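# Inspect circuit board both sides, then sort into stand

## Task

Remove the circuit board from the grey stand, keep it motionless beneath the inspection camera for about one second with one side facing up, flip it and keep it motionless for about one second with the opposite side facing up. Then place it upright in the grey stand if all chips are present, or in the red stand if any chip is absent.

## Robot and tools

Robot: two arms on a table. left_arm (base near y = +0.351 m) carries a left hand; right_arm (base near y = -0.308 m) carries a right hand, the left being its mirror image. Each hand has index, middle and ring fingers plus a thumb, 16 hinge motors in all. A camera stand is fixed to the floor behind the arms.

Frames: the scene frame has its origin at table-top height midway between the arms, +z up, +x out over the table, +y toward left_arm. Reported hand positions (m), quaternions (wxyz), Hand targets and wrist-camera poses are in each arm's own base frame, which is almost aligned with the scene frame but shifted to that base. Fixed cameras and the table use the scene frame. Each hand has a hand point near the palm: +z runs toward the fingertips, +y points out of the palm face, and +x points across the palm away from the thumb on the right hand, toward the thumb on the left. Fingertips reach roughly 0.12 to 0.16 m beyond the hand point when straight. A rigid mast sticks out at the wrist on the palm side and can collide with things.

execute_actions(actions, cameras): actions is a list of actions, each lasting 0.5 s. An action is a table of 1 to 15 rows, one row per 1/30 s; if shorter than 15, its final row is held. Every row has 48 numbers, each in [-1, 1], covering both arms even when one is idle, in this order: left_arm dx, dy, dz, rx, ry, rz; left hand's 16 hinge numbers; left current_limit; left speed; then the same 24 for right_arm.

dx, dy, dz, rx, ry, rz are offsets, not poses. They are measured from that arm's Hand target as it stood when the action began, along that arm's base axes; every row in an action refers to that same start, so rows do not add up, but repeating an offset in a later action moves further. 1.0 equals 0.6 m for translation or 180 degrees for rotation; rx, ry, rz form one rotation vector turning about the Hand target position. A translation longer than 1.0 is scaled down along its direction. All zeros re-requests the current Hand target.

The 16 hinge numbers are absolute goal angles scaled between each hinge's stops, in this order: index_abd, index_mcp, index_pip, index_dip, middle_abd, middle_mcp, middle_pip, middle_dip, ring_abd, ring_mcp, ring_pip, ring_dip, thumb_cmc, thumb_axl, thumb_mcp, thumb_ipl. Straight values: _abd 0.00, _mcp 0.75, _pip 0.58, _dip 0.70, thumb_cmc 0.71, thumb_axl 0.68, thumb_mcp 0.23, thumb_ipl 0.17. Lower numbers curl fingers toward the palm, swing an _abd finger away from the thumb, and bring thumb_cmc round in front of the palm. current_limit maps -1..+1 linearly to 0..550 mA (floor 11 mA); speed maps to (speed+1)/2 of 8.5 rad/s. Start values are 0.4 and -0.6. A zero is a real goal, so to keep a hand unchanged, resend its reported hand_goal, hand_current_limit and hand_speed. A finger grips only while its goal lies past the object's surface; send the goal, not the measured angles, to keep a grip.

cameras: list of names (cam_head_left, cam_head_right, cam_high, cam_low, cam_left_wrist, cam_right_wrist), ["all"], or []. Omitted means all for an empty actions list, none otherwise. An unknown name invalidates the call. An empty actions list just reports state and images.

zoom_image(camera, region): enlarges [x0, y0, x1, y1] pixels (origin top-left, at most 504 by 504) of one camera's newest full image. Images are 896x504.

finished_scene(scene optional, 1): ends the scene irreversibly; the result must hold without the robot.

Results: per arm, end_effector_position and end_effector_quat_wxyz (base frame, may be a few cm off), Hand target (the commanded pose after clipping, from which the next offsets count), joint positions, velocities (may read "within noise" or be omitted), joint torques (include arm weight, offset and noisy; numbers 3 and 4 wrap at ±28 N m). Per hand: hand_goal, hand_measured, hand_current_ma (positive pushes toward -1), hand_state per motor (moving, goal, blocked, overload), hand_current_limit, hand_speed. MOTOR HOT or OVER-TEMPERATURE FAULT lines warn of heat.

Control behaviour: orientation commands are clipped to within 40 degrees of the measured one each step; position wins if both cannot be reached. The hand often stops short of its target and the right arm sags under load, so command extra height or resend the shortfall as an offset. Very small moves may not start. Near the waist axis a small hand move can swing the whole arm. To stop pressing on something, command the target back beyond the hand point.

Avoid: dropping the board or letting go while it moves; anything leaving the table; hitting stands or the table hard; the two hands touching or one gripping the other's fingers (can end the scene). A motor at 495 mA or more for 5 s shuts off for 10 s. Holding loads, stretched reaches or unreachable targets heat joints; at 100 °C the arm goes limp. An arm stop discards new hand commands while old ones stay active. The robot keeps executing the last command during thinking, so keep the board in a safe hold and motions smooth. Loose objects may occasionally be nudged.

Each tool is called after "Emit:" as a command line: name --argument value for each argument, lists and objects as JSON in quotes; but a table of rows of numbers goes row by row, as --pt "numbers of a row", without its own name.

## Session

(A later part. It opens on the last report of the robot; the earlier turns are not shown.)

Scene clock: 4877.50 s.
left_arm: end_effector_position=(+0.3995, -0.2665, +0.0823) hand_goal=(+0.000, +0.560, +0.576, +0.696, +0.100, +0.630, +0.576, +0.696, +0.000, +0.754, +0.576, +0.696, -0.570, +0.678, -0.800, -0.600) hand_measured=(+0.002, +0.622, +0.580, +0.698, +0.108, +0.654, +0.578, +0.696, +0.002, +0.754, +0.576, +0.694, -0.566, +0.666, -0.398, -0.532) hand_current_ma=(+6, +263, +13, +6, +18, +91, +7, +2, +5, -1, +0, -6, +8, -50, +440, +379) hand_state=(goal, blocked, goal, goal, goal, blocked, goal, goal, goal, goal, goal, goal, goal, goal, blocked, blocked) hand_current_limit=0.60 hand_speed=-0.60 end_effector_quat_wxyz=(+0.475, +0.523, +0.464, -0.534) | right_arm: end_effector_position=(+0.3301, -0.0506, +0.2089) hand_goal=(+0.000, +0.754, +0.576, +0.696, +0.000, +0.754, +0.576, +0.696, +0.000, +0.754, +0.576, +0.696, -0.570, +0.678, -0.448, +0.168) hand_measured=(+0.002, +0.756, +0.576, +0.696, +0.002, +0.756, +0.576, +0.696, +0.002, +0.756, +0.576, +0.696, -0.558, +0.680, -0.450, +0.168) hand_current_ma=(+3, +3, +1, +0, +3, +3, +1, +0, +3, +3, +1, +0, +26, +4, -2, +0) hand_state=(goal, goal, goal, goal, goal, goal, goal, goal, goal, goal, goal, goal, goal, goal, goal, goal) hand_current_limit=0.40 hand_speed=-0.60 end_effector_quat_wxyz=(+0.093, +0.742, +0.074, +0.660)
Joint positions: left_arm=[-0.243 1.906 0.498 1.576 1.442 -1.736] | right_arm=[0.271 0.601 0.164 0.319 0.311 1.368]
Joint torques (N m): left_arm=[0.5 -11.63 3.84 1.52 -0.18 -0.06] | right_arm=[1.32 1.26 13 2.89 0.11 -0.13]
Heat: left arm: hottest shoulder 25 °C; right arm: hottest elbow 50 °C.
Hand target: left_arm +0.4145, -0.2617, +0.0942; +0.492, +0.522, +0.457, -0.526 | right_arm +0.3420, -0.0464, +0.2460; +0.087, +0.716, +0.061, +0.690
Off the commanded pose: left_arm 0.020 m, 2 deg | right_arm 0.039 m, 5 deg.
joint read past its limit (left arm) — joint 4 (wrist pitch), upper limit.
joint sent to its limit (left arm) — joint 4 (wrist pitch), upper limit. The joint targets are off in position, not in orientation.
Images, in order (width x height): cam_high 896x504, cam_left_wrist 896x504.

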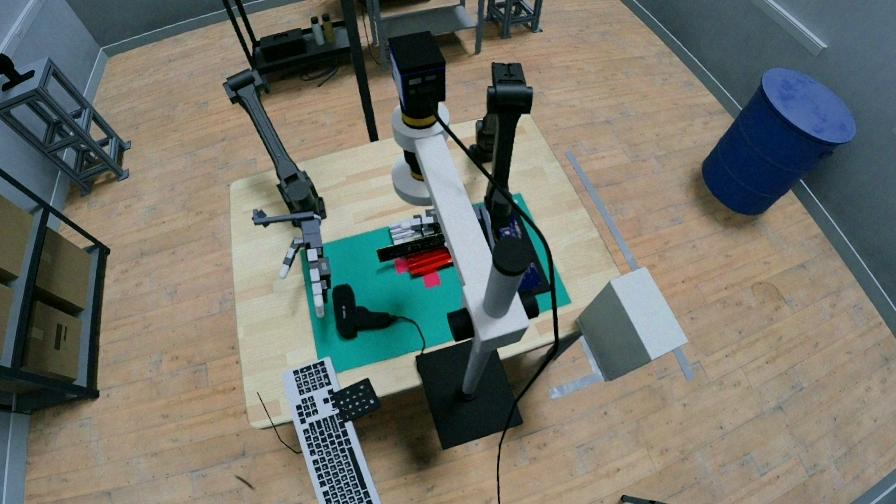

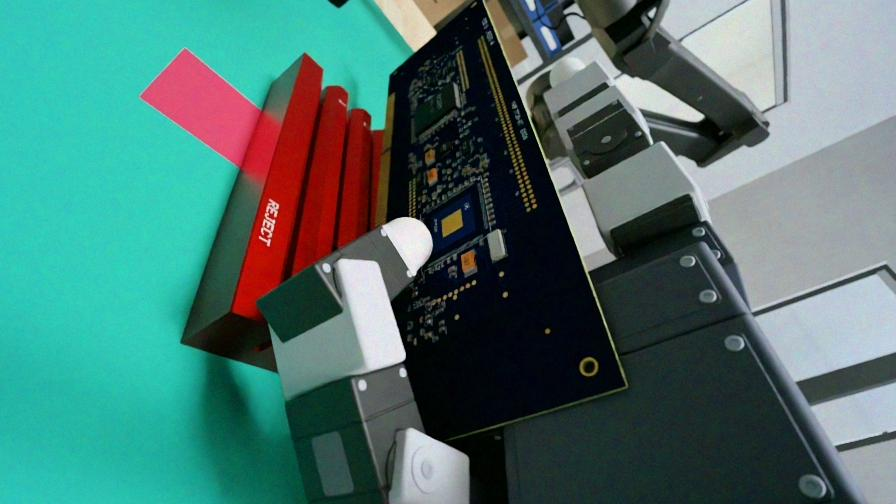

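Emit:
execute_actions --actions '[]' --cameras '["cam_low", "cam_head_left"]'

Emit:
zoom_image --camera "cam_low" --region '[455, 248, 491, 284]'

Emit:
zoom_image --camera "cam_head_left" --region '[460, 250, 520, 300]'

Scene clock: 4893.97 s.
left_arm: end_effector_position=(+0.3995, -0.2665, +0.0823) hand_goal=(+0.000, +0.560, +0.576, +0.696, +0.100, +0.630, +0.576, +0.696, +0.000, +0.754, +0.576, +0.696, -0.570, +0.678, -0.800, -0.600) hand_measured=(+0.002, +0.622, +0.580, +0.698, +0.108, +0.654, +0.578, +0.696, +0.002, +0.754, +0.576, +0.694, -0.566, +0.666, -0.398, -0.532) hand_current_ma=(+6, +263, +13, +6, +18, +91, +7, +2, +5, -1, +0, -6, +8, -50, +440, +379) hand_state=(goal, blocked, goal, goal, goal, blocked, goal, goal, goal, goal, goal, goal, goal, goal, blocked, blocked) hand_current_limit=0.60 hand_speed=-0.60 end_effector_quat_wxyz=(+0.475, +0.523, +0.464, -0.534) | right_arm: end_effector_position=(+0.3301, -0.0506, +0.2089) hand_goal=(+0.000, +0.754, +0.576, +0.696, +0.000, +0.754, +0.576, +0.696, +0.000, +0.754, +0.576, +0.696, -0.570, +0.678, -0.448, +0.168) hand_measured=(+0.002, +0.756, +0.576, +0.696, +0.002, +0.756, +0.576, +0.696, +0.002, +0.756, +0.576, +0.696, -0.558, +0.680, -0.450, +0.168) hand_current_ma=(+3, +3, +1, +0, +3, +3, +1, +0, +3, +3, +1, +0, +26, +4, -2, +0) hand_state=(goal, goal, goal, goal, goal, goal, goal, goal, goal, goal, goal, goal, goal, goal, goal, goal) hand_current_limit=0.40 hand_speed=-0.60 end_effector_quat_wxyz=(+0.093, +0.742, +0.074, +0.660)
Joint positions: left_arm=[-0.243 1.906 0.498 1.576 1.442 -1.736] | right_arm=[0.271 0.601 0.164 0.319 0.311 1.368]
Joint velocities: within noise
Joint torques (N m): left_arm=[0.5 -11.63 3.84 1.55 -0.18 -0.05] | right_arm=[1.03 1.38 12.81 3.07 0.11 -0.11]
Heat: left arm: hottest shoulder 26 °C; right arm: hottest elbow 50 °C.
Hand target: left_arm +0.4145, -0.2617, +0.0942; +0.492, +0.522, +0.457, -0.526 | right_arm +0.3420, -0.0464, +0.2460; +0.087, +0.716, +0.061, +0.690
Off the commanded pose: left_arm 0.020 m, 2 deg | right_arm 0.039 m, 5 deg.
joint read past its limit (left arm) — joint 4 (wrist pitch), upper limit.
Images, in order (width x height): cam_head_left 896x504, cam_low 896x504.

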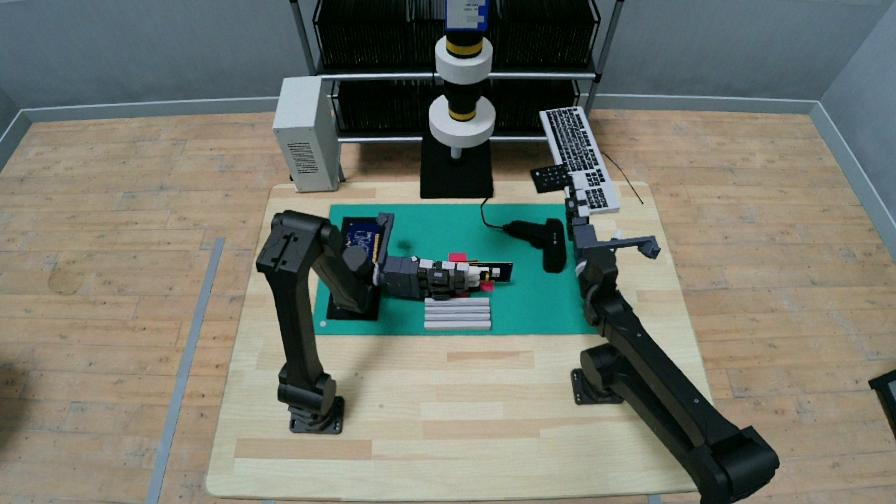

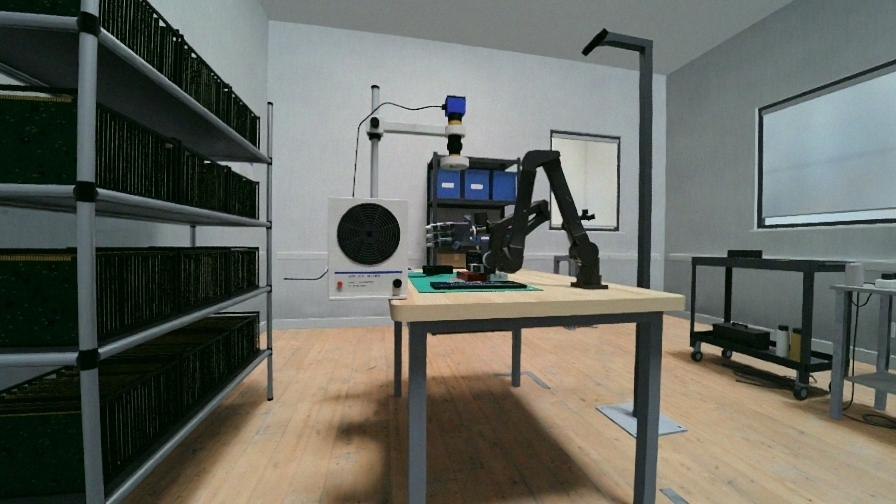

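Scaled by 14.000 from the camera's 896x504 image, which has a finer 1280x720 frame.

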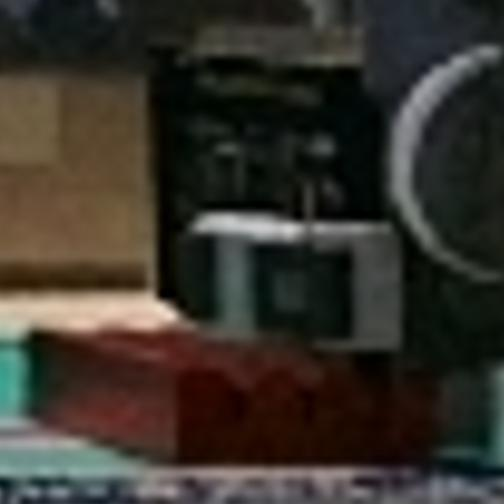

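Scaled by 8.400 from the camera's 896x504 image, which has a finer 1280x720 frame.

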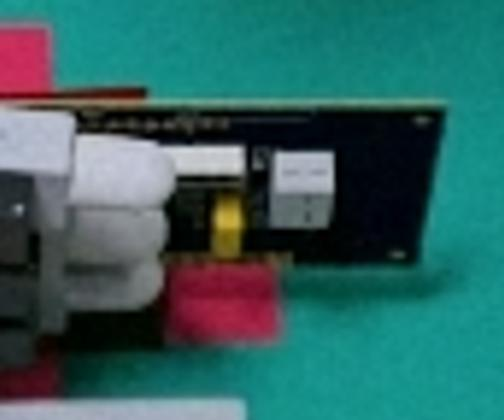

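Emit:
execute_actions --actions '[]' --cameras '["cam_high", "cam_left_wrist"]'

Emit:
zoom_image --camera "cam_high" --region '[374, 230, 454, 285]'

Emit:
zoom_image --camera "cam_left_wrist" --region '[340, 0, 640, 180]'

Scene clock: 4924.33 s.
left_arm: end_effector_position=(+0.3995, -0.2665, +0.0823) hand_goal=(+0.000, +0.560, +0.576, +0.696, +0.100, +0.630, +0.576, +0.696, +0.000, +0.754, +0.576, +0.696, -0.570, +0.678, -0.800, -0.600) hand_measured=(+0.002, +0.622, +0.580, +0.698, +0.108, +0.654, +0.578, +0.696, +0.002, +0.754, +0.576, +0.694, -0.566, +0.666, -0.398, -0.532) hand_current_ma=(+6, +263, +13, +6, +18, +91, +7, +2, +5, -1, +0, -6, +8, -50, +440, +379) hand_state=(goal, blocked, goal, goal, goal, blocked, goal, goal, goal, goal, goal, goal, goal, goal, blocked, blocked) hand_current_limit=0.60 hand_speed=-0.60 end_effector_quat_wxyz=(+0.475, +0.523, +0.464, -0.534) | right_arm: end_effector_position=(+0.3301, -0.0506, +0.2089) hand_goal=(+0.000, +0.754, +0.576, +0.696, +0.000, +0.754, +0.576, +0.696, +0.000, +0.754, +0.576, +0.696, -0.570, +0.678, -0.448, +0.168) hand_measured=(+0.002, +0.756, +0.576, +0.696, +0.002, +0.756, +0.576, +0.696, +0.002, +0.756, +0.576, +0.696, -0.558, +0.680, -0.450, +0.168) hand_current_ma=(+3, +3, +1, +0, +3, +3, +1, +0, +3, +3, +1, +0, +26, +4, -2, +0) hand_state=(goal, goal, goal, goal, goal, goal, goal, goal, goal, goal, goal, goal, goal, goal, goal, goal) hand_current_limit=0.40 hand_speed=-0.60 end_effector_quat_wxyz=(+0.093, +0.742, +0.074, +0.660)
Joint positions: left_arm=[-0.243 1.906 0.498 1.576 1.442 -1.736] | right_arm=[0.271 0.601 0.164 0.319 0.311 1.368]
Joint velocities: within noise
Joint torques (N m): left_arm=[0.44 -11.63 3.81 1.54 -0.18 -0.05] | right_arm=[1.03 1.49 12.96 2.99 0.11 -0.14]
Heat: left arm: hottest shoulder 26 °C; right arm: hottest elbow 50 °C.
Hand target: left_arm +0.4145, -0.2617, +0.0942; +0.492, +0.522, +0.457, -0.526 | right_arm +0.3420, -0.0464, +0.2460; +0.087, +0.716, +0.061, +0.690
Off the commanded pose: left_arm 0.020 m, 2 deg | right_arm 0.039 m, 5 deg.
joint read past its limit (left arm) — joint 4 (wrist pitch), upper limit.
Images, in order (width x height): cam_high 896x504, cam_left_wrist 896x504.

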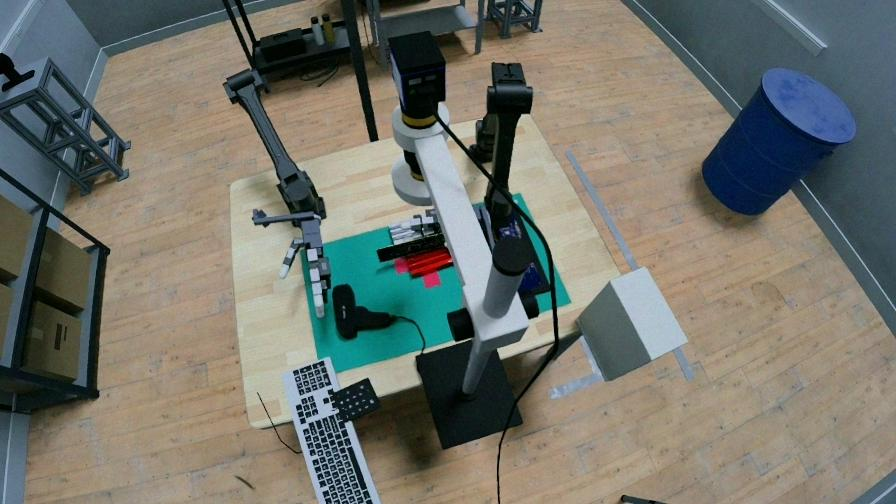

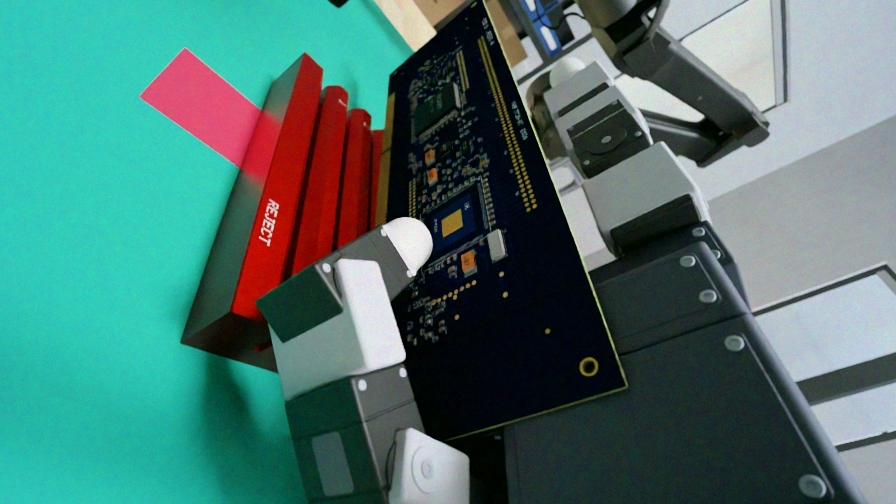

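Scaled by 6.300 from the camera's 896x504 image, which has a finer 1280x720 frame.

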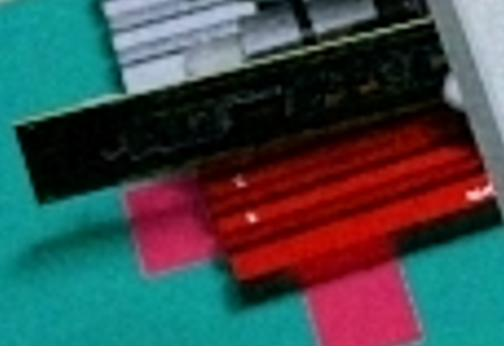

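Scaled by 1.680 from the camera's 896x504 image, which has a finer 1280x720 frame.

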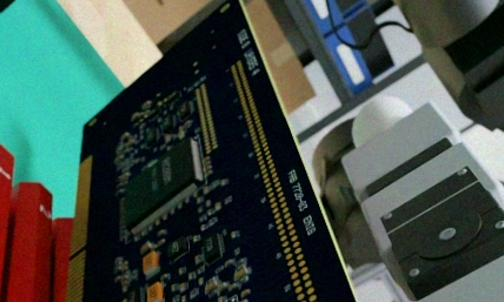

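Emit:
execute_actions --actions '[[[0,0,0.01,0,0,0, 0,0.53,0.576,0.696,0.1,0.60,0.576,0.696,0,0.754,0.576,0.696,-0.571,0.678,-0.8,-0.6,0.6,-0.6, 0,0,0,0,0,0,0,0.754,0.576,0.696,0,0.754,0.576,0.696,0,0.754,0.576,0.696,-0.571,0.678,-0.449,0.168,0.4,-0.6]]]' --cameras '["cam_left_wrist", "cam_high", "cam_low"]'

Emit:
zoom_image --camera "cam_left_wrist" --region '[340, 180, 400, 240]'

Emit:
zoom_image --camera "cam_high" --region '[374, 230, 454, 285]'

Emit:
zoom_image --camera "cam_low" --region '[455, 248, 491, 284]'

Scene clock: 4988.00 s.
left_arm: end_effector_position=(+0.3993, -0.2666, +0.0838) hand_goal=(+0.000, +0.530, +0.576, +0.696, +0.100, +0.600, +0.576, +0.696, +0.000, +0.754, +0.576, +0.696, -0.570, +0.678, -0.800, -0.600) hand_measured=(+0.008, +0.602, +0.582, +0.698, +0.108, +0.632, +0.578, +0.696, +0.002, +0.754, +0.576, +0.694, -0.566, +0.668, -0.392, -0.534) hand_current_ma=(+18, +306, +17, +6, +18, +123, +7, +2, +5, -1, +0, -6, +8, -39, +440, +374) hand_state=(goal, blocked, goal, goal, goal, blocked, goal, goal, goal, goal, goal, goal, goal, goal, blocked, blocked) hand_current_limit=0.60 hand_speed=-0.60 end_effector_quat_wxyz=(+0.471, +0.518, +0.469, -0.538) | right_arm: end_effector_position=(+0.3301, -0.0506, +0.2089) hand_goal=(+0.000, +0.754, +0.576, +0.696, +0.000, +0.754, +0.576, +0.696, +0.000, +0.754, +0.576, +0.696, -0.570, +0.678, -0.448, +0.168) hand_measured=(+0.002, +0.756, +0.576, +0.696, +0.002, +0.756, +0.576, +0.696, +0.002, +0.756, +0.576, +0.696, -0.558, +0.680, -0.450, +0.168) hand_current_ma=(+3, +3, +1, +0, +3, +3, +1, +0, +3, +3, +1, +0, +26, +4, -2, +0) hand_state=(goal, goal, goal, goal, goal, goal, goal, goal, goal, goal, goal, goal, goal, goal, goal, goal) hand_current_limit=0.40 hand_speed=-0.60 end_effector_quat_wxyz=(+0.093, +0.742, +0.074, +0.660)
Joint positions: left_arm=[-0.243 1.897 0.498 1.575 1.442 -1.762] | right_arm=[0.271 0.601 0.164 0.319 0.311 1.368]
Joint torques (N m): left_arm=[0.38 -12.34 3.84 1.55 -0.2 0.03] | right_arm=[1.32 0.85 12.96 2.81 0.11 -0.13]
Heat: left arm: hottest shoulder 26 °C; right arm: hottest elbow 50 °C.
Hand target: left_arm +0.4145, -0.2617, +0.1002; +0.492, +0.522, +0.457, -0.526 | right_arm +0.3420, -0.0464, +0.2460; +0.087, +0.716, +0.061, +0.690
Off the commanded pose: left_arm 0.023 m, 3 deg | right_arm 0.039 m, 5 deg.
joint read past its limit (left arm) — joint 4 (wrist pitch), upper limit.
joint sent to its limit (left arm) — joint 4 (wrist pitch), upper limit. The joint targets are off in position, not in orientation.
Images, in order (width x height): cam_high 896x504, cam_low 896x504, cam_left_wrist 896x504.

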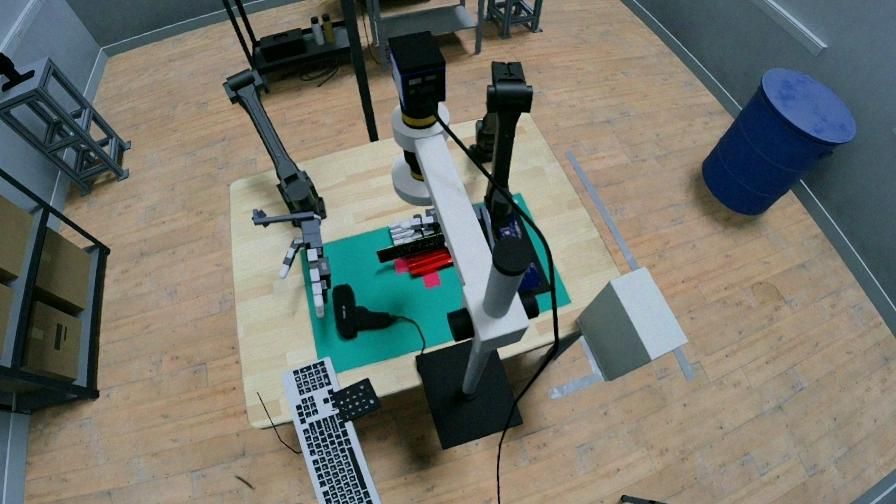

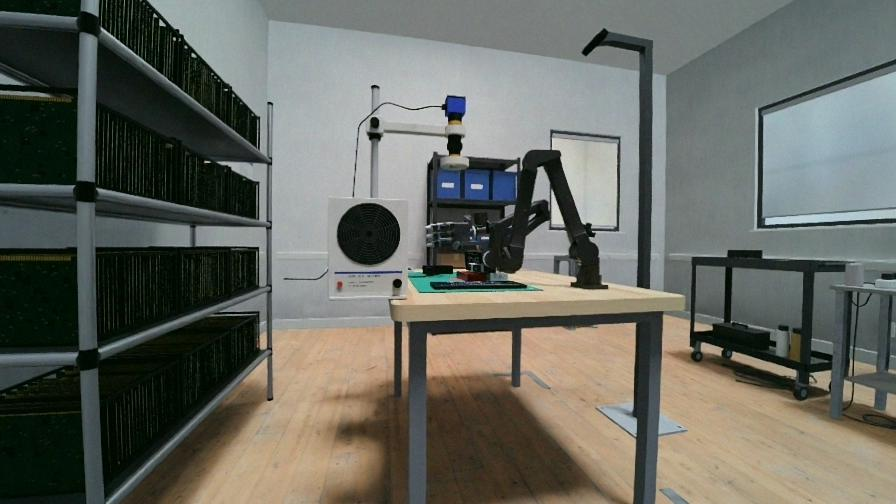

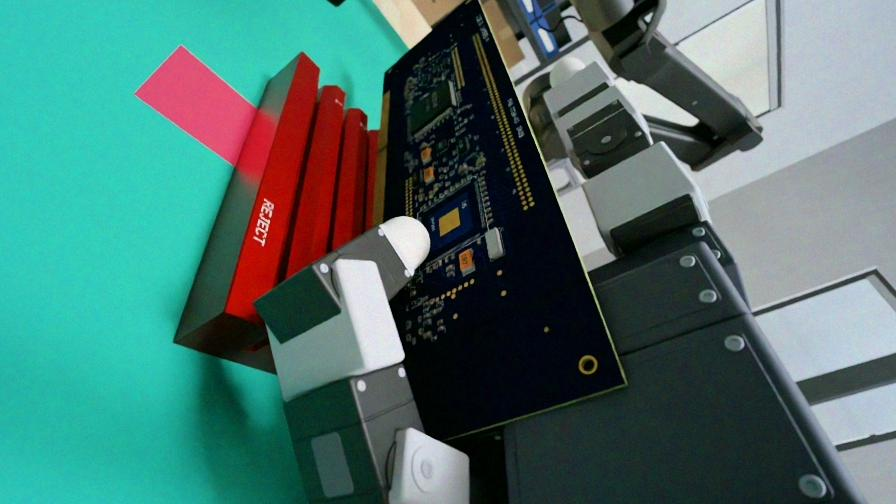

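Scaled by 8.400 from the camera's 896x504 image, which has a finer 1280x720 frame.

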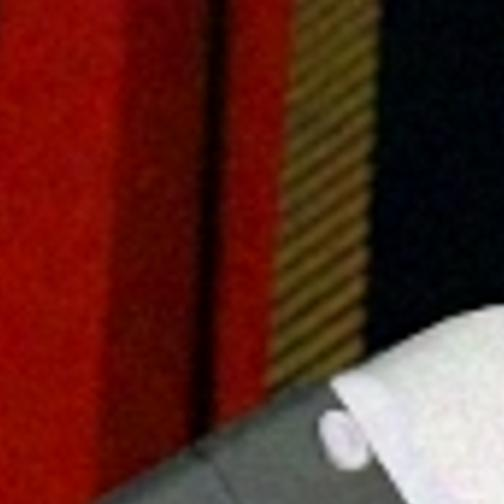

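Scaled by 6.300 from the camera's 896x504 image, which has a finer 1280x720 frame.

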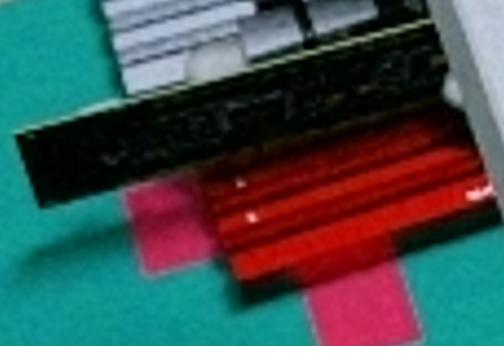

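Scaled by 14.000 from the camera's 896x504 image, which has a finer 1280x720 frame.

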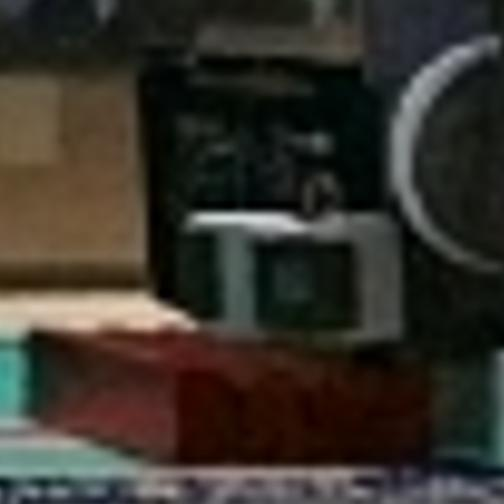

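Emit:
execute_actions --actions '[[[0,0,-0.033,0,0,0, 0,0.51,0.576,0.696,0.1,0.58,0.576,0.696,0,0.754,0.576,0.696,-0.571,0.678,-0.8,-0.6,0.6,-0.6, 0,0,0,0,0,0,0,0.754,0.576,0.696,0,0.754,0.576,0.696,0,0.754,0.576,0.696,-0.571,0.678,-0.449,0.168,0.4,-0.6]]]' --cameras '["cam_left_wrist", "cam_high", "cam_low"]'

Emit:
zoom_image --camera "cam_left_wrist" --region '[340, 180, 400, 240]'

Emit:
zoom_image --camera "cam_high" --region '[374, 230, 454, 285]'

Emit:
zoom_image --camera "cam_low" --region '[455, 248, 491, 284]'

Scene clock: 5002.47 s.
left_arm: end_effector_position=(+0.3983, -0.2677, +0.0804) hand_goal=(+0.000, +0.510, +0.576, +0.696, +0.100, +0.580, +0.576, +0.696, +0.000, +0.754, +0.576, +0.696, -0.570, +0.678, -0.800, -0.600) hand_measured=(+0.006, +0.578, +0.584, +0.698, +0.108, +0.608, +0.578, +0.696, +0.002, +0.754, +0.576, +0.694, -0.566, +0.670, -0.382, -0.536) hand_current_ma=(+15, +290, +21, +6, +18, +103, +7, +2, +6, -1, +0, -6, +8, -30, +440, +351) hand_state=(goal, blocked, goal, goal, goal, blocked, goal, goal, goal, goal, goal, goal, goal, goal, blocked, blocked) hand_current_limit=0.60 hand_speed=-0.60 end_effector_quat_wxyz=(+0.472, +0.521, +0.467, -0.537) | right_arm: end_effector_position=(+0.3301, -0.0506, +0.2089) hand_goal=(+0.000, +0.754, +0.576, +0.696, +0.000, +0.754, +0.576, +0.696, +0.000, +0.754, +0.576, +0.696, -0.570, +0.678, -0.448, +0.168) hand_measured=(+0.002, +0.756, +0.576, +0.696, +0.002, +0.756, +0.576, +0.696, +0.002, +0.756, +0.576, +0.696, -0.558, +0.680, -0.450, +0.168) hand_current_ma=(+3, +3, +1, +0, +3, +3, +1, +0, +3, +3, +1, +0, +26, +4, -2, +0) hand_state=(goal, goal, goal, goal, goal, goal, goal, goal, goal, goal, goal, goal, goal, goal, goal, goal) hand_current_limit=0.40 hand_speed=-0.60 end_effector_quat_wxyz=(+0.093, +0.742, +0.074, +0.660)
Joint positions: left_arm=[-0.246 1.909 0.498 1.576 1.442 -1.744] | right_arm=[0.271 0.601 0.164 0.319 0.311 1.368]
Joint torques (N m): left_arm=[0.38 -8.7 3.97 1.55 -0.21 0.34] | right_arm=[1.03 1.14 12.92 2.86 0.12 -0.12]
Heat: left arm: hottest shoulder 26 °C; right arm: hottest elbow 50 °C.
Hand target: left_arm +0.4145, -0.2617, +0.0804; +0.492, +0.522, +0.457, -0.526 | right_arm +0.3420, -0.0464, +0.2460; +0.087, +0.716, +0.061, +0.690
Off the commanded pose: left_arm 0.017 m, 3 deg | right_arm 0.039 m, 5 deg.
joint read past its limit (left arm) — joint 4 (wrist pitch), upper limit.
joint sent to its limit (left arm) — joint 4 (wrist pitch), upper limit. The joint targets are off in position, not in orientation.
Images, in order (width x height): cam_high 896x504, cam_low 896x504, cam_left_wrist 896x504.

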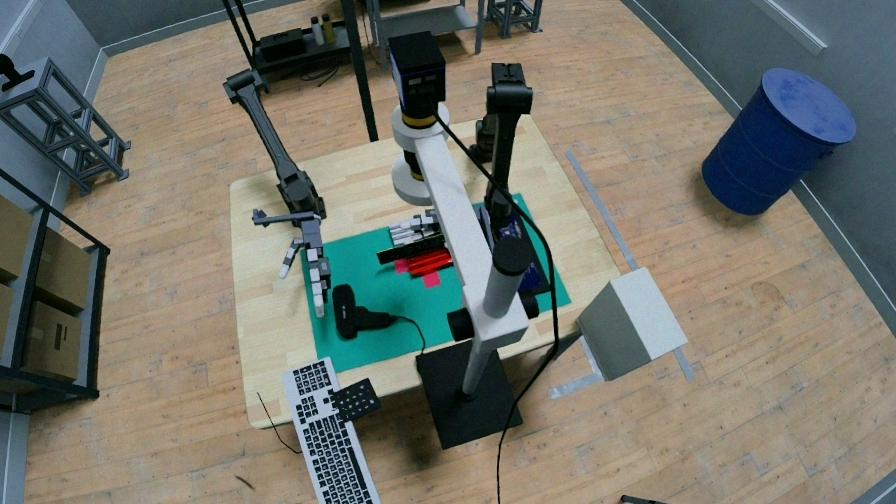

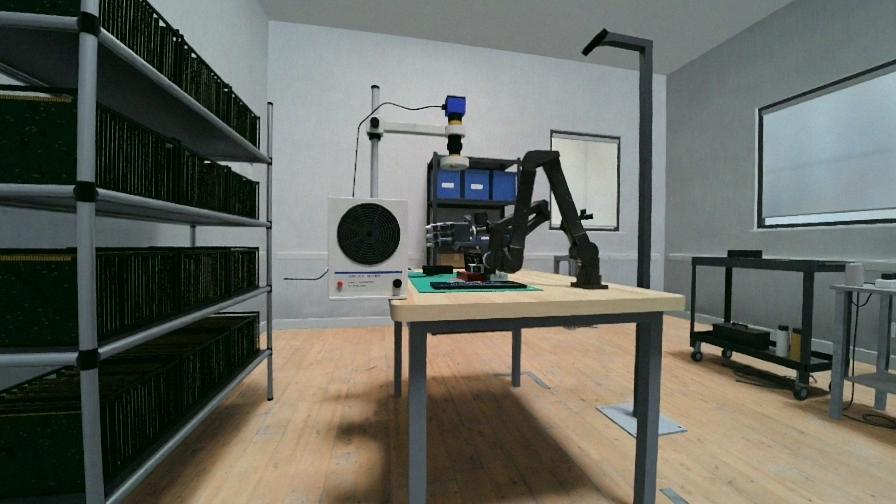

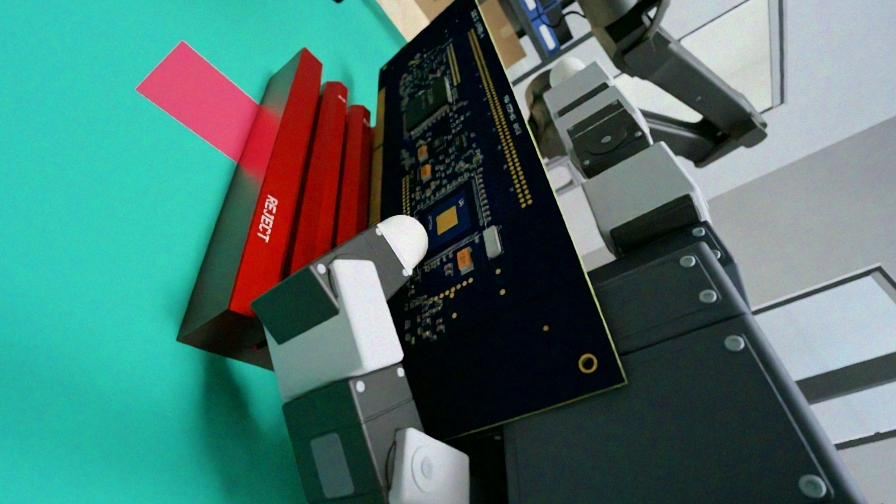

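Scaled by 8.400 from the camera's 896x504 image, which has a finer 1280x720 frame.

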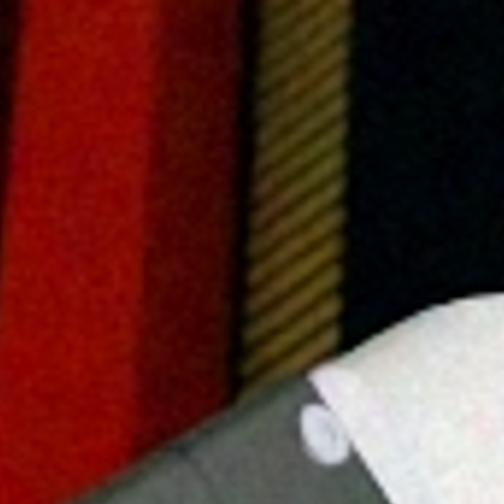

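Scaled by 6.300 from the camera's 896x504 image, which has a finer 1280x720 frame.

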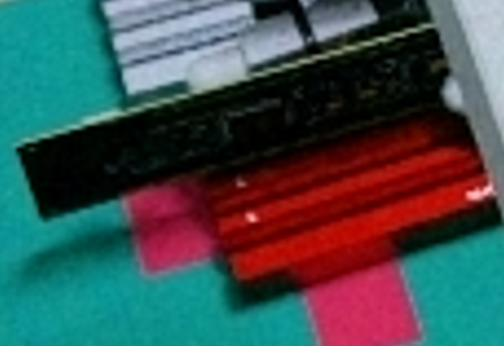

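Scaled by 14.000 from the camera's 896x504 image, which has a finer 1280x720 frame.

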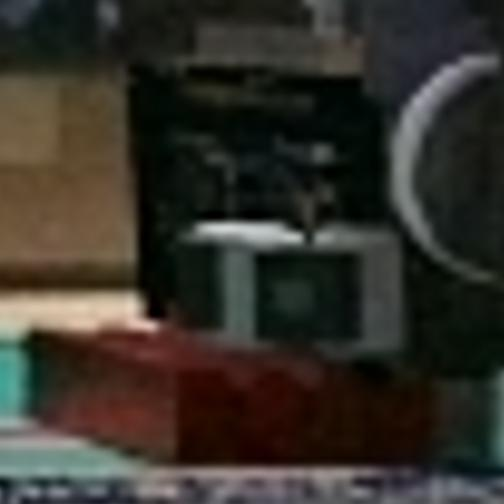

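Emit:
execute_actions --actions '[[[0,0,-0.005,0,0,0, 0,0.51,0.576,0.696,0.1,0.58,0.576,0.696,0,0.754,0.576,0.696,-0.571,0.678,-0.8,-0.6,0.6,-0.6, 0,0,0,0,0,0,0,0.754,0.576,0.696,0,0.754,0.576,0.696,0,0.754,0.576,0.696,-0.571,0.678,-0.449,0.168,0.4,-0.6]]]' --cameras '["cam_left_wrist", "cam_high", "cam_low"]'

Emit:
zoom_image --camera "cam_left_wrist" --region '[340, 180, 400, 240]'

Emit:
zoom_image --camera "cam_low" --region '[455, 248, 491, 284]'

Emit:
zoom_image --camera "cam_left_wrist" --region '[280, 45, 410, 205]'

Scene clock: 5015.70 s.
left_arm: end_effector_position=(+0.3981, -0.2678, +0.0806) hand_goal=(+0.000, +0.510, +0.576, +0.696, +0.100, +0.580, +0.576, +0.696, +0.000, +0.754, +0.576, +0.696, -0.570, +0.678, -0.800, -0.600) hand_measured=(+0.006, +0.576, +0.584, +0.698, +0.108, +0.606, +0.578, +0.696, +0.002, +0.754, +0.576, +0.694, -0.566, +0.670, -0.380, -0.536) hand_current_ma=(+15, +284, +21, +6, +18, +96, +7, +2, +6, -1, +0, -6, +8, -30, +440, +350) hand_state=(goal, blocked, goal, goal, goal, blocked, goal, goal, goal, goal, goal, goal, goal, goal, blocked, blocked) hand_current_limit=0.60 hand_speed=-0.60 end_effector_quat_wxyz=(+0.472, +0.522, +0.465, -0.536) | right_arm: end_effector_position=(+0.3301, -0.0506, +0.2089) hand_goal=(+0.000, +0.754, +0.576, +0.696, +0.000, +0.754, +0.576, +0.696, +0.000, +0.754, +0.576, +0.696, -0.570, +0.678, -0.448, +0.168) hand_measured=(+0.002, +0.756, +0.576, +0.696, +0.002, +0.756, +0.576, +0.696, +0.002, +0.756, +0.576, +0.696, -0.558, +0.680, -0.450, +0.168) hand_current_ma=(+3, +3, +1, +0, +3, +3, +1, +0, +3, +3, +1, +0, +26, +4, -2, +0) hand_state=(goal, goal, goal, goal, goal, goal, goal, goal, goal, goal, goal, goal, goal, goal, goal, goal) hand_current_limit=0.40 hand_speed=-0.60 end_effector_quat_wxyz=(+0.093, +0.742, +0.074, +0.660)
Joint positions: left_arm=[-0.246 1.909 0.498 1.576 1.444 -1.741] | right_arm=[0.271 0.601 0.164 0.319 0.311 1.368]
Joint torques (N m): left_arm=[0.38 -8.12 4 1.55 -0.27 0.38] | right_arm=[1.67 1.32 12.9 2.85 0.13 -0.11]
Heat: left arm: hottest shoulder 26 °C; right arm: hottest elbow 50 °C.
Hand target: left_arm +0.4145, -0.2617, +0.0774; +0.492, +0.522, +0.457, -0.526 | right_arm +0.3420, -0.0464, +0.2460; +0.087, +0.716, +0.061, +0.690
Off the commanded pose: left_arm 0.018 m, 3 deg | right_arm 0.039 m, 5 deg.
joint read past its limit (left arm) — joint 4 (wrist pitch), upper limit.
joint sent to its limit (left arm) — joint 4 (wrist pitch), upper limit. The joint targets are off in position, not in orientation.
Images, in order (width x height): cam_high 896x504, cam_low 896x504, cam_left_wrist 896x504.

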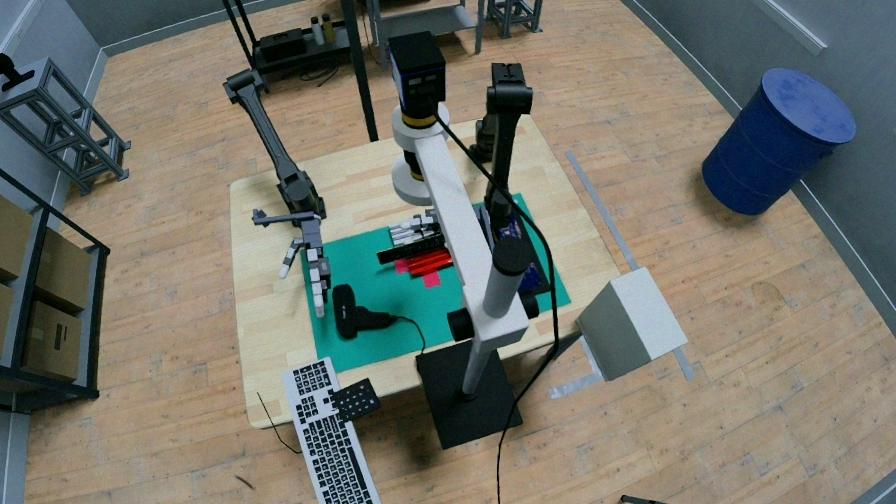

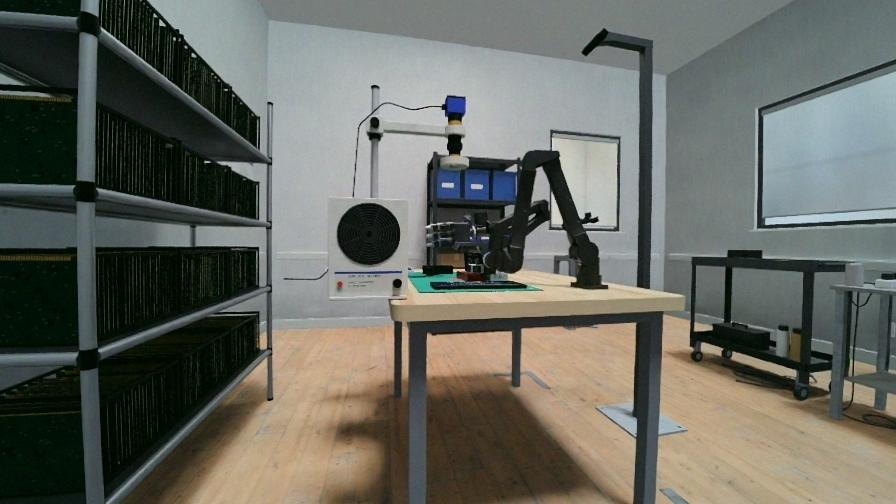

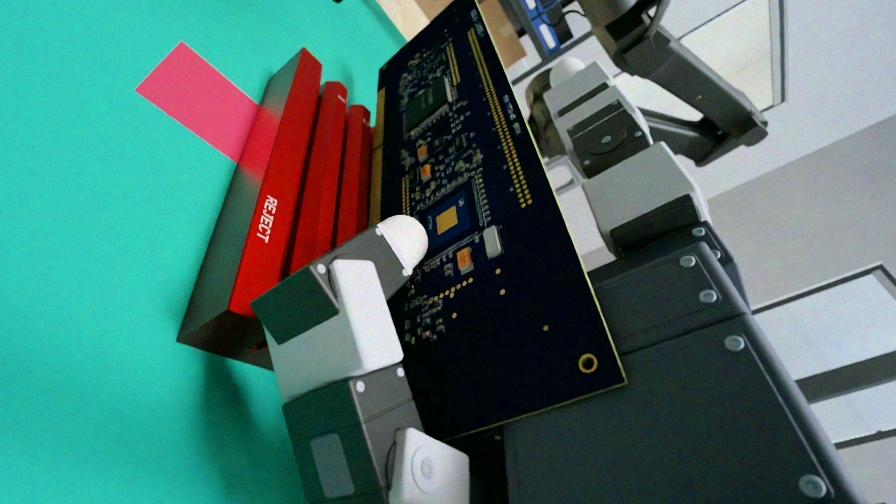

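Scaled by 8.400 from the camera's 896x504 image, which has a finer 1280x720 frame.

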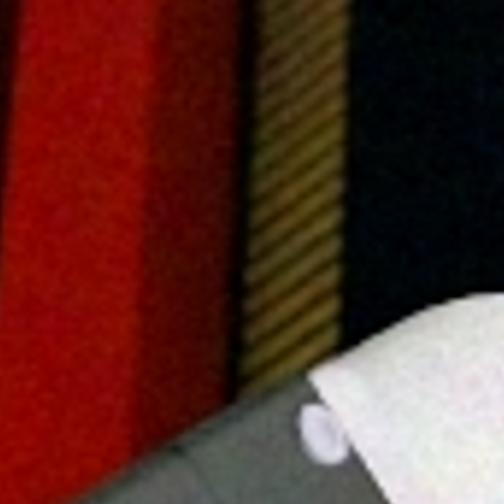

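Scaled by 14.000 from the camera's 896x504 image, which has a finer 1280x720 frame.

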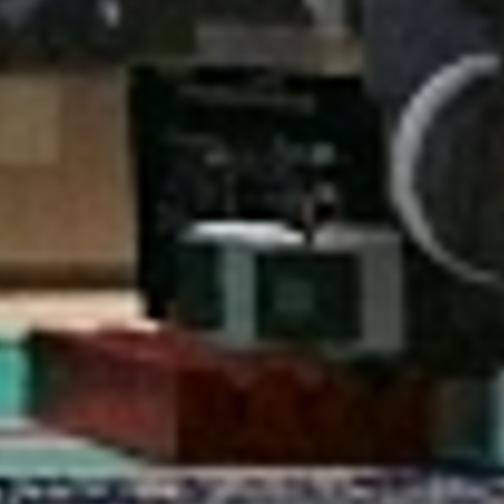

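Scaled by 3.150 from the camera's 896x504 image, which has a finer 1280x720 frame.

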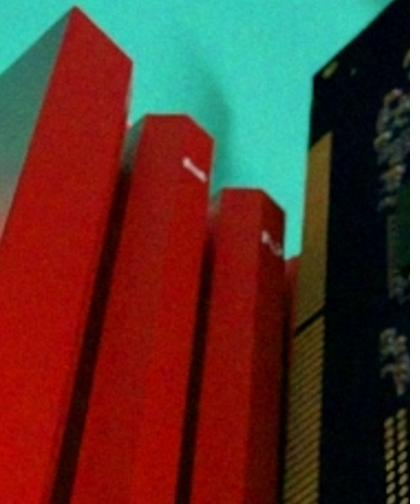

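Emit:
execute_actions --actions '[[[0,0,0,0,0,0, 0,0.56,0.576,0.696,0.1,0.595,0.576,0.696,0,0.754,0.576,0.696,-0.571,0.678,-0.5,-0.56,0.6,-0.8, 0,0,0,0,0,0,0,0.754,0.576,0.696,0,0.754,0.576,0.696,0,0.754,0.576,0.696,-0.571,0.678,-0.449,0.168,0.4,-0.6]]]' --cameras '["cam_left_wrist", "cam_low"]'

Emit:
zoom_image --camera "cam_left_wrist" --region '[340, 180, 400, 240]'

Emit:
zoom_image --camera "cam_low" --region '[455, 248, 491, 284]'

Scene clock: 5024.93 s.
left_arm: end_effector_position=(+0.3985, -0.2672, +0.0806) hand_goal=(+0.000, +0.560, +0.576, +0.696, +0.100, +0.596, +0.576, +0.696, +0.000, +0.754, +0.576, +0.696, -0.570, +0.678, -0.500, -0.560) hand_measured=(+0.006, +0.580, +0.584, +0.698, +0.108, +0.606, +0.578, +0.696, +0.002, +0.754, +0.576, +0.694, -0.566, +0.670, -0.380, -0.534) hand_current_ma=(+15, +70, +21, +6, +18, +36, +7, +2, +6, -1, +0, -6, +8, -30, +440, +123) hand_state=(goal, goal, goal, goal, goal, goal, goal, goal, goal, goal, goal, goal, goal, goal, blocked, blocked) hand_current_limit=0.60 hand_speed=-0.80 end_effector_quat_wxyz=(+0.472, +0.522, +0.466, -0.536) | right_arm: end_effector_position=(+0.3301, -0.0506, +0.2089) hand_goal=(+0.000, +0.754, +0.576, +0.696, +0.000, +0.754, +0.576, +0.696, +0.000, +0.754, +0.576, +0.696, -0.570, +0.678, -0.448, +0.168) hand_measured=(+0.002, +0.756, +0.576, +0.696, +0.002, +0.756, +0.576, +0.696, +0.002, +0.756, +0.576, +0.696, -0.558, +0.680, -0.450, +0.168) hand_current_ma=(+3, +3, +1, +0, +3, +3, +1, +0, +3, +3, +1, +0, +26, +4, -2, +0) hand_state=(goal, goal, goal, goal, goal, goal, goal, goal, goal, goal, goal, goal, goal, goal, goal, goal) hand_current_limit=0.40 hand_speed=-0.60 end_effector_quat_wxyz=(+0.093, +0.742, +0.074, +0.660)
Joint positions: left_arm=[-0.245 1.909 0.498 1.576 1.444 -1.741] | right_arm=[0.271 0.601 0.164 0.319 0.311 1.368]
Joint torques (N m): left_arm=[0.38 -8.06 3.99 1.57 -0.27 0.38] | right_arm=[1.2 1.55 12.96 2.84 0.13 -0.11]
Heat: left arm: hottest shoulder 25 °C; right arm: hottest elbow 50 °C.
Hand target: left_arm +0.4145, -0.2617, +0.0774; +0.492, +0.522, +0.457, -0.526 | right_arm +0.3420, -0.0464, +0.2460; +0.087, +0.716, +0.061, +0.690
Off the commanded pose: left_arm 0.017 m, 3 deg | right_arm 0.039 m, 5 deg.
joint read past its limit (left arm) — joint 4 (wrist pitch), upper limit.
joint sent to its limit (left arm) — joint 4 (wrist pitch), upper limit. The joint targets are off in position, not in orientation.
Images, in order (width x height): cam_low 896x504, cam_left_wrist 896x504.

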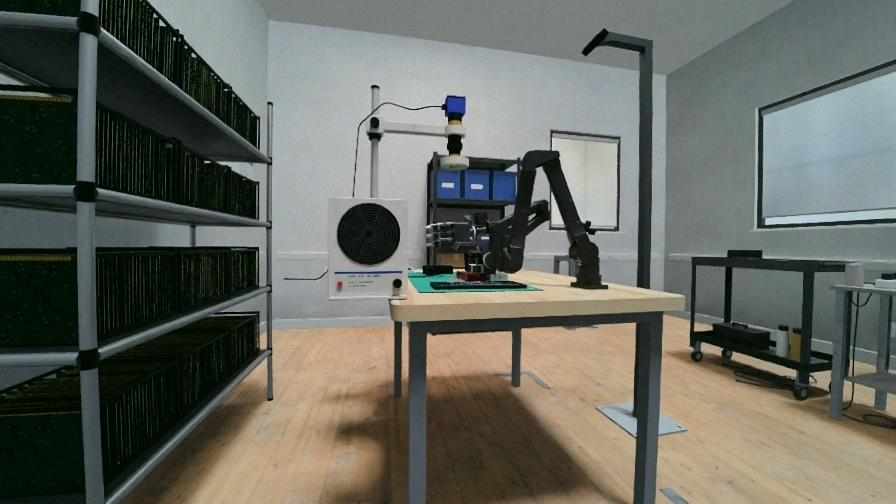

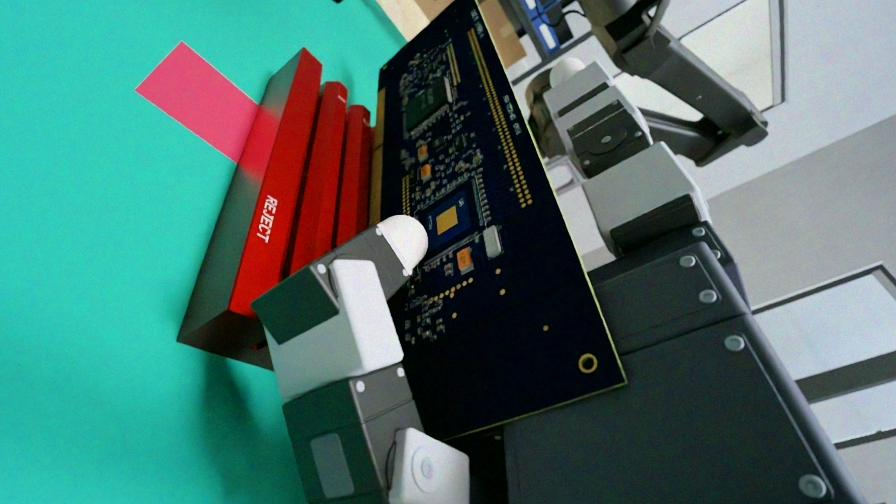

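Scaled by 8.400 from the camera's 896x504 image, which has a finer 1280x720 frame.

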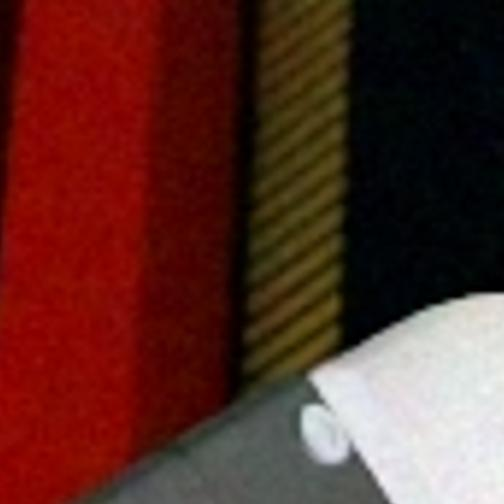

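Scaled by 14.000 from the camera's 896x504 image, which has a finer 1280x720 frame.

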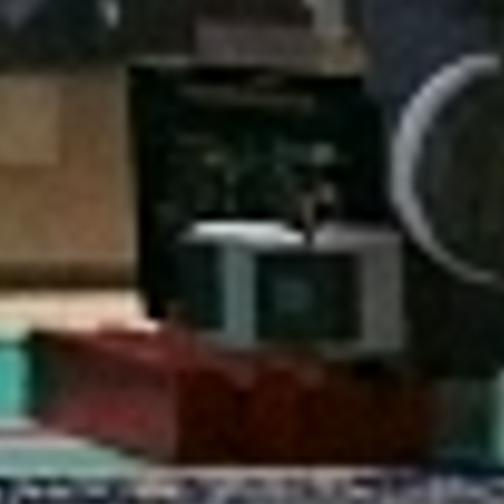

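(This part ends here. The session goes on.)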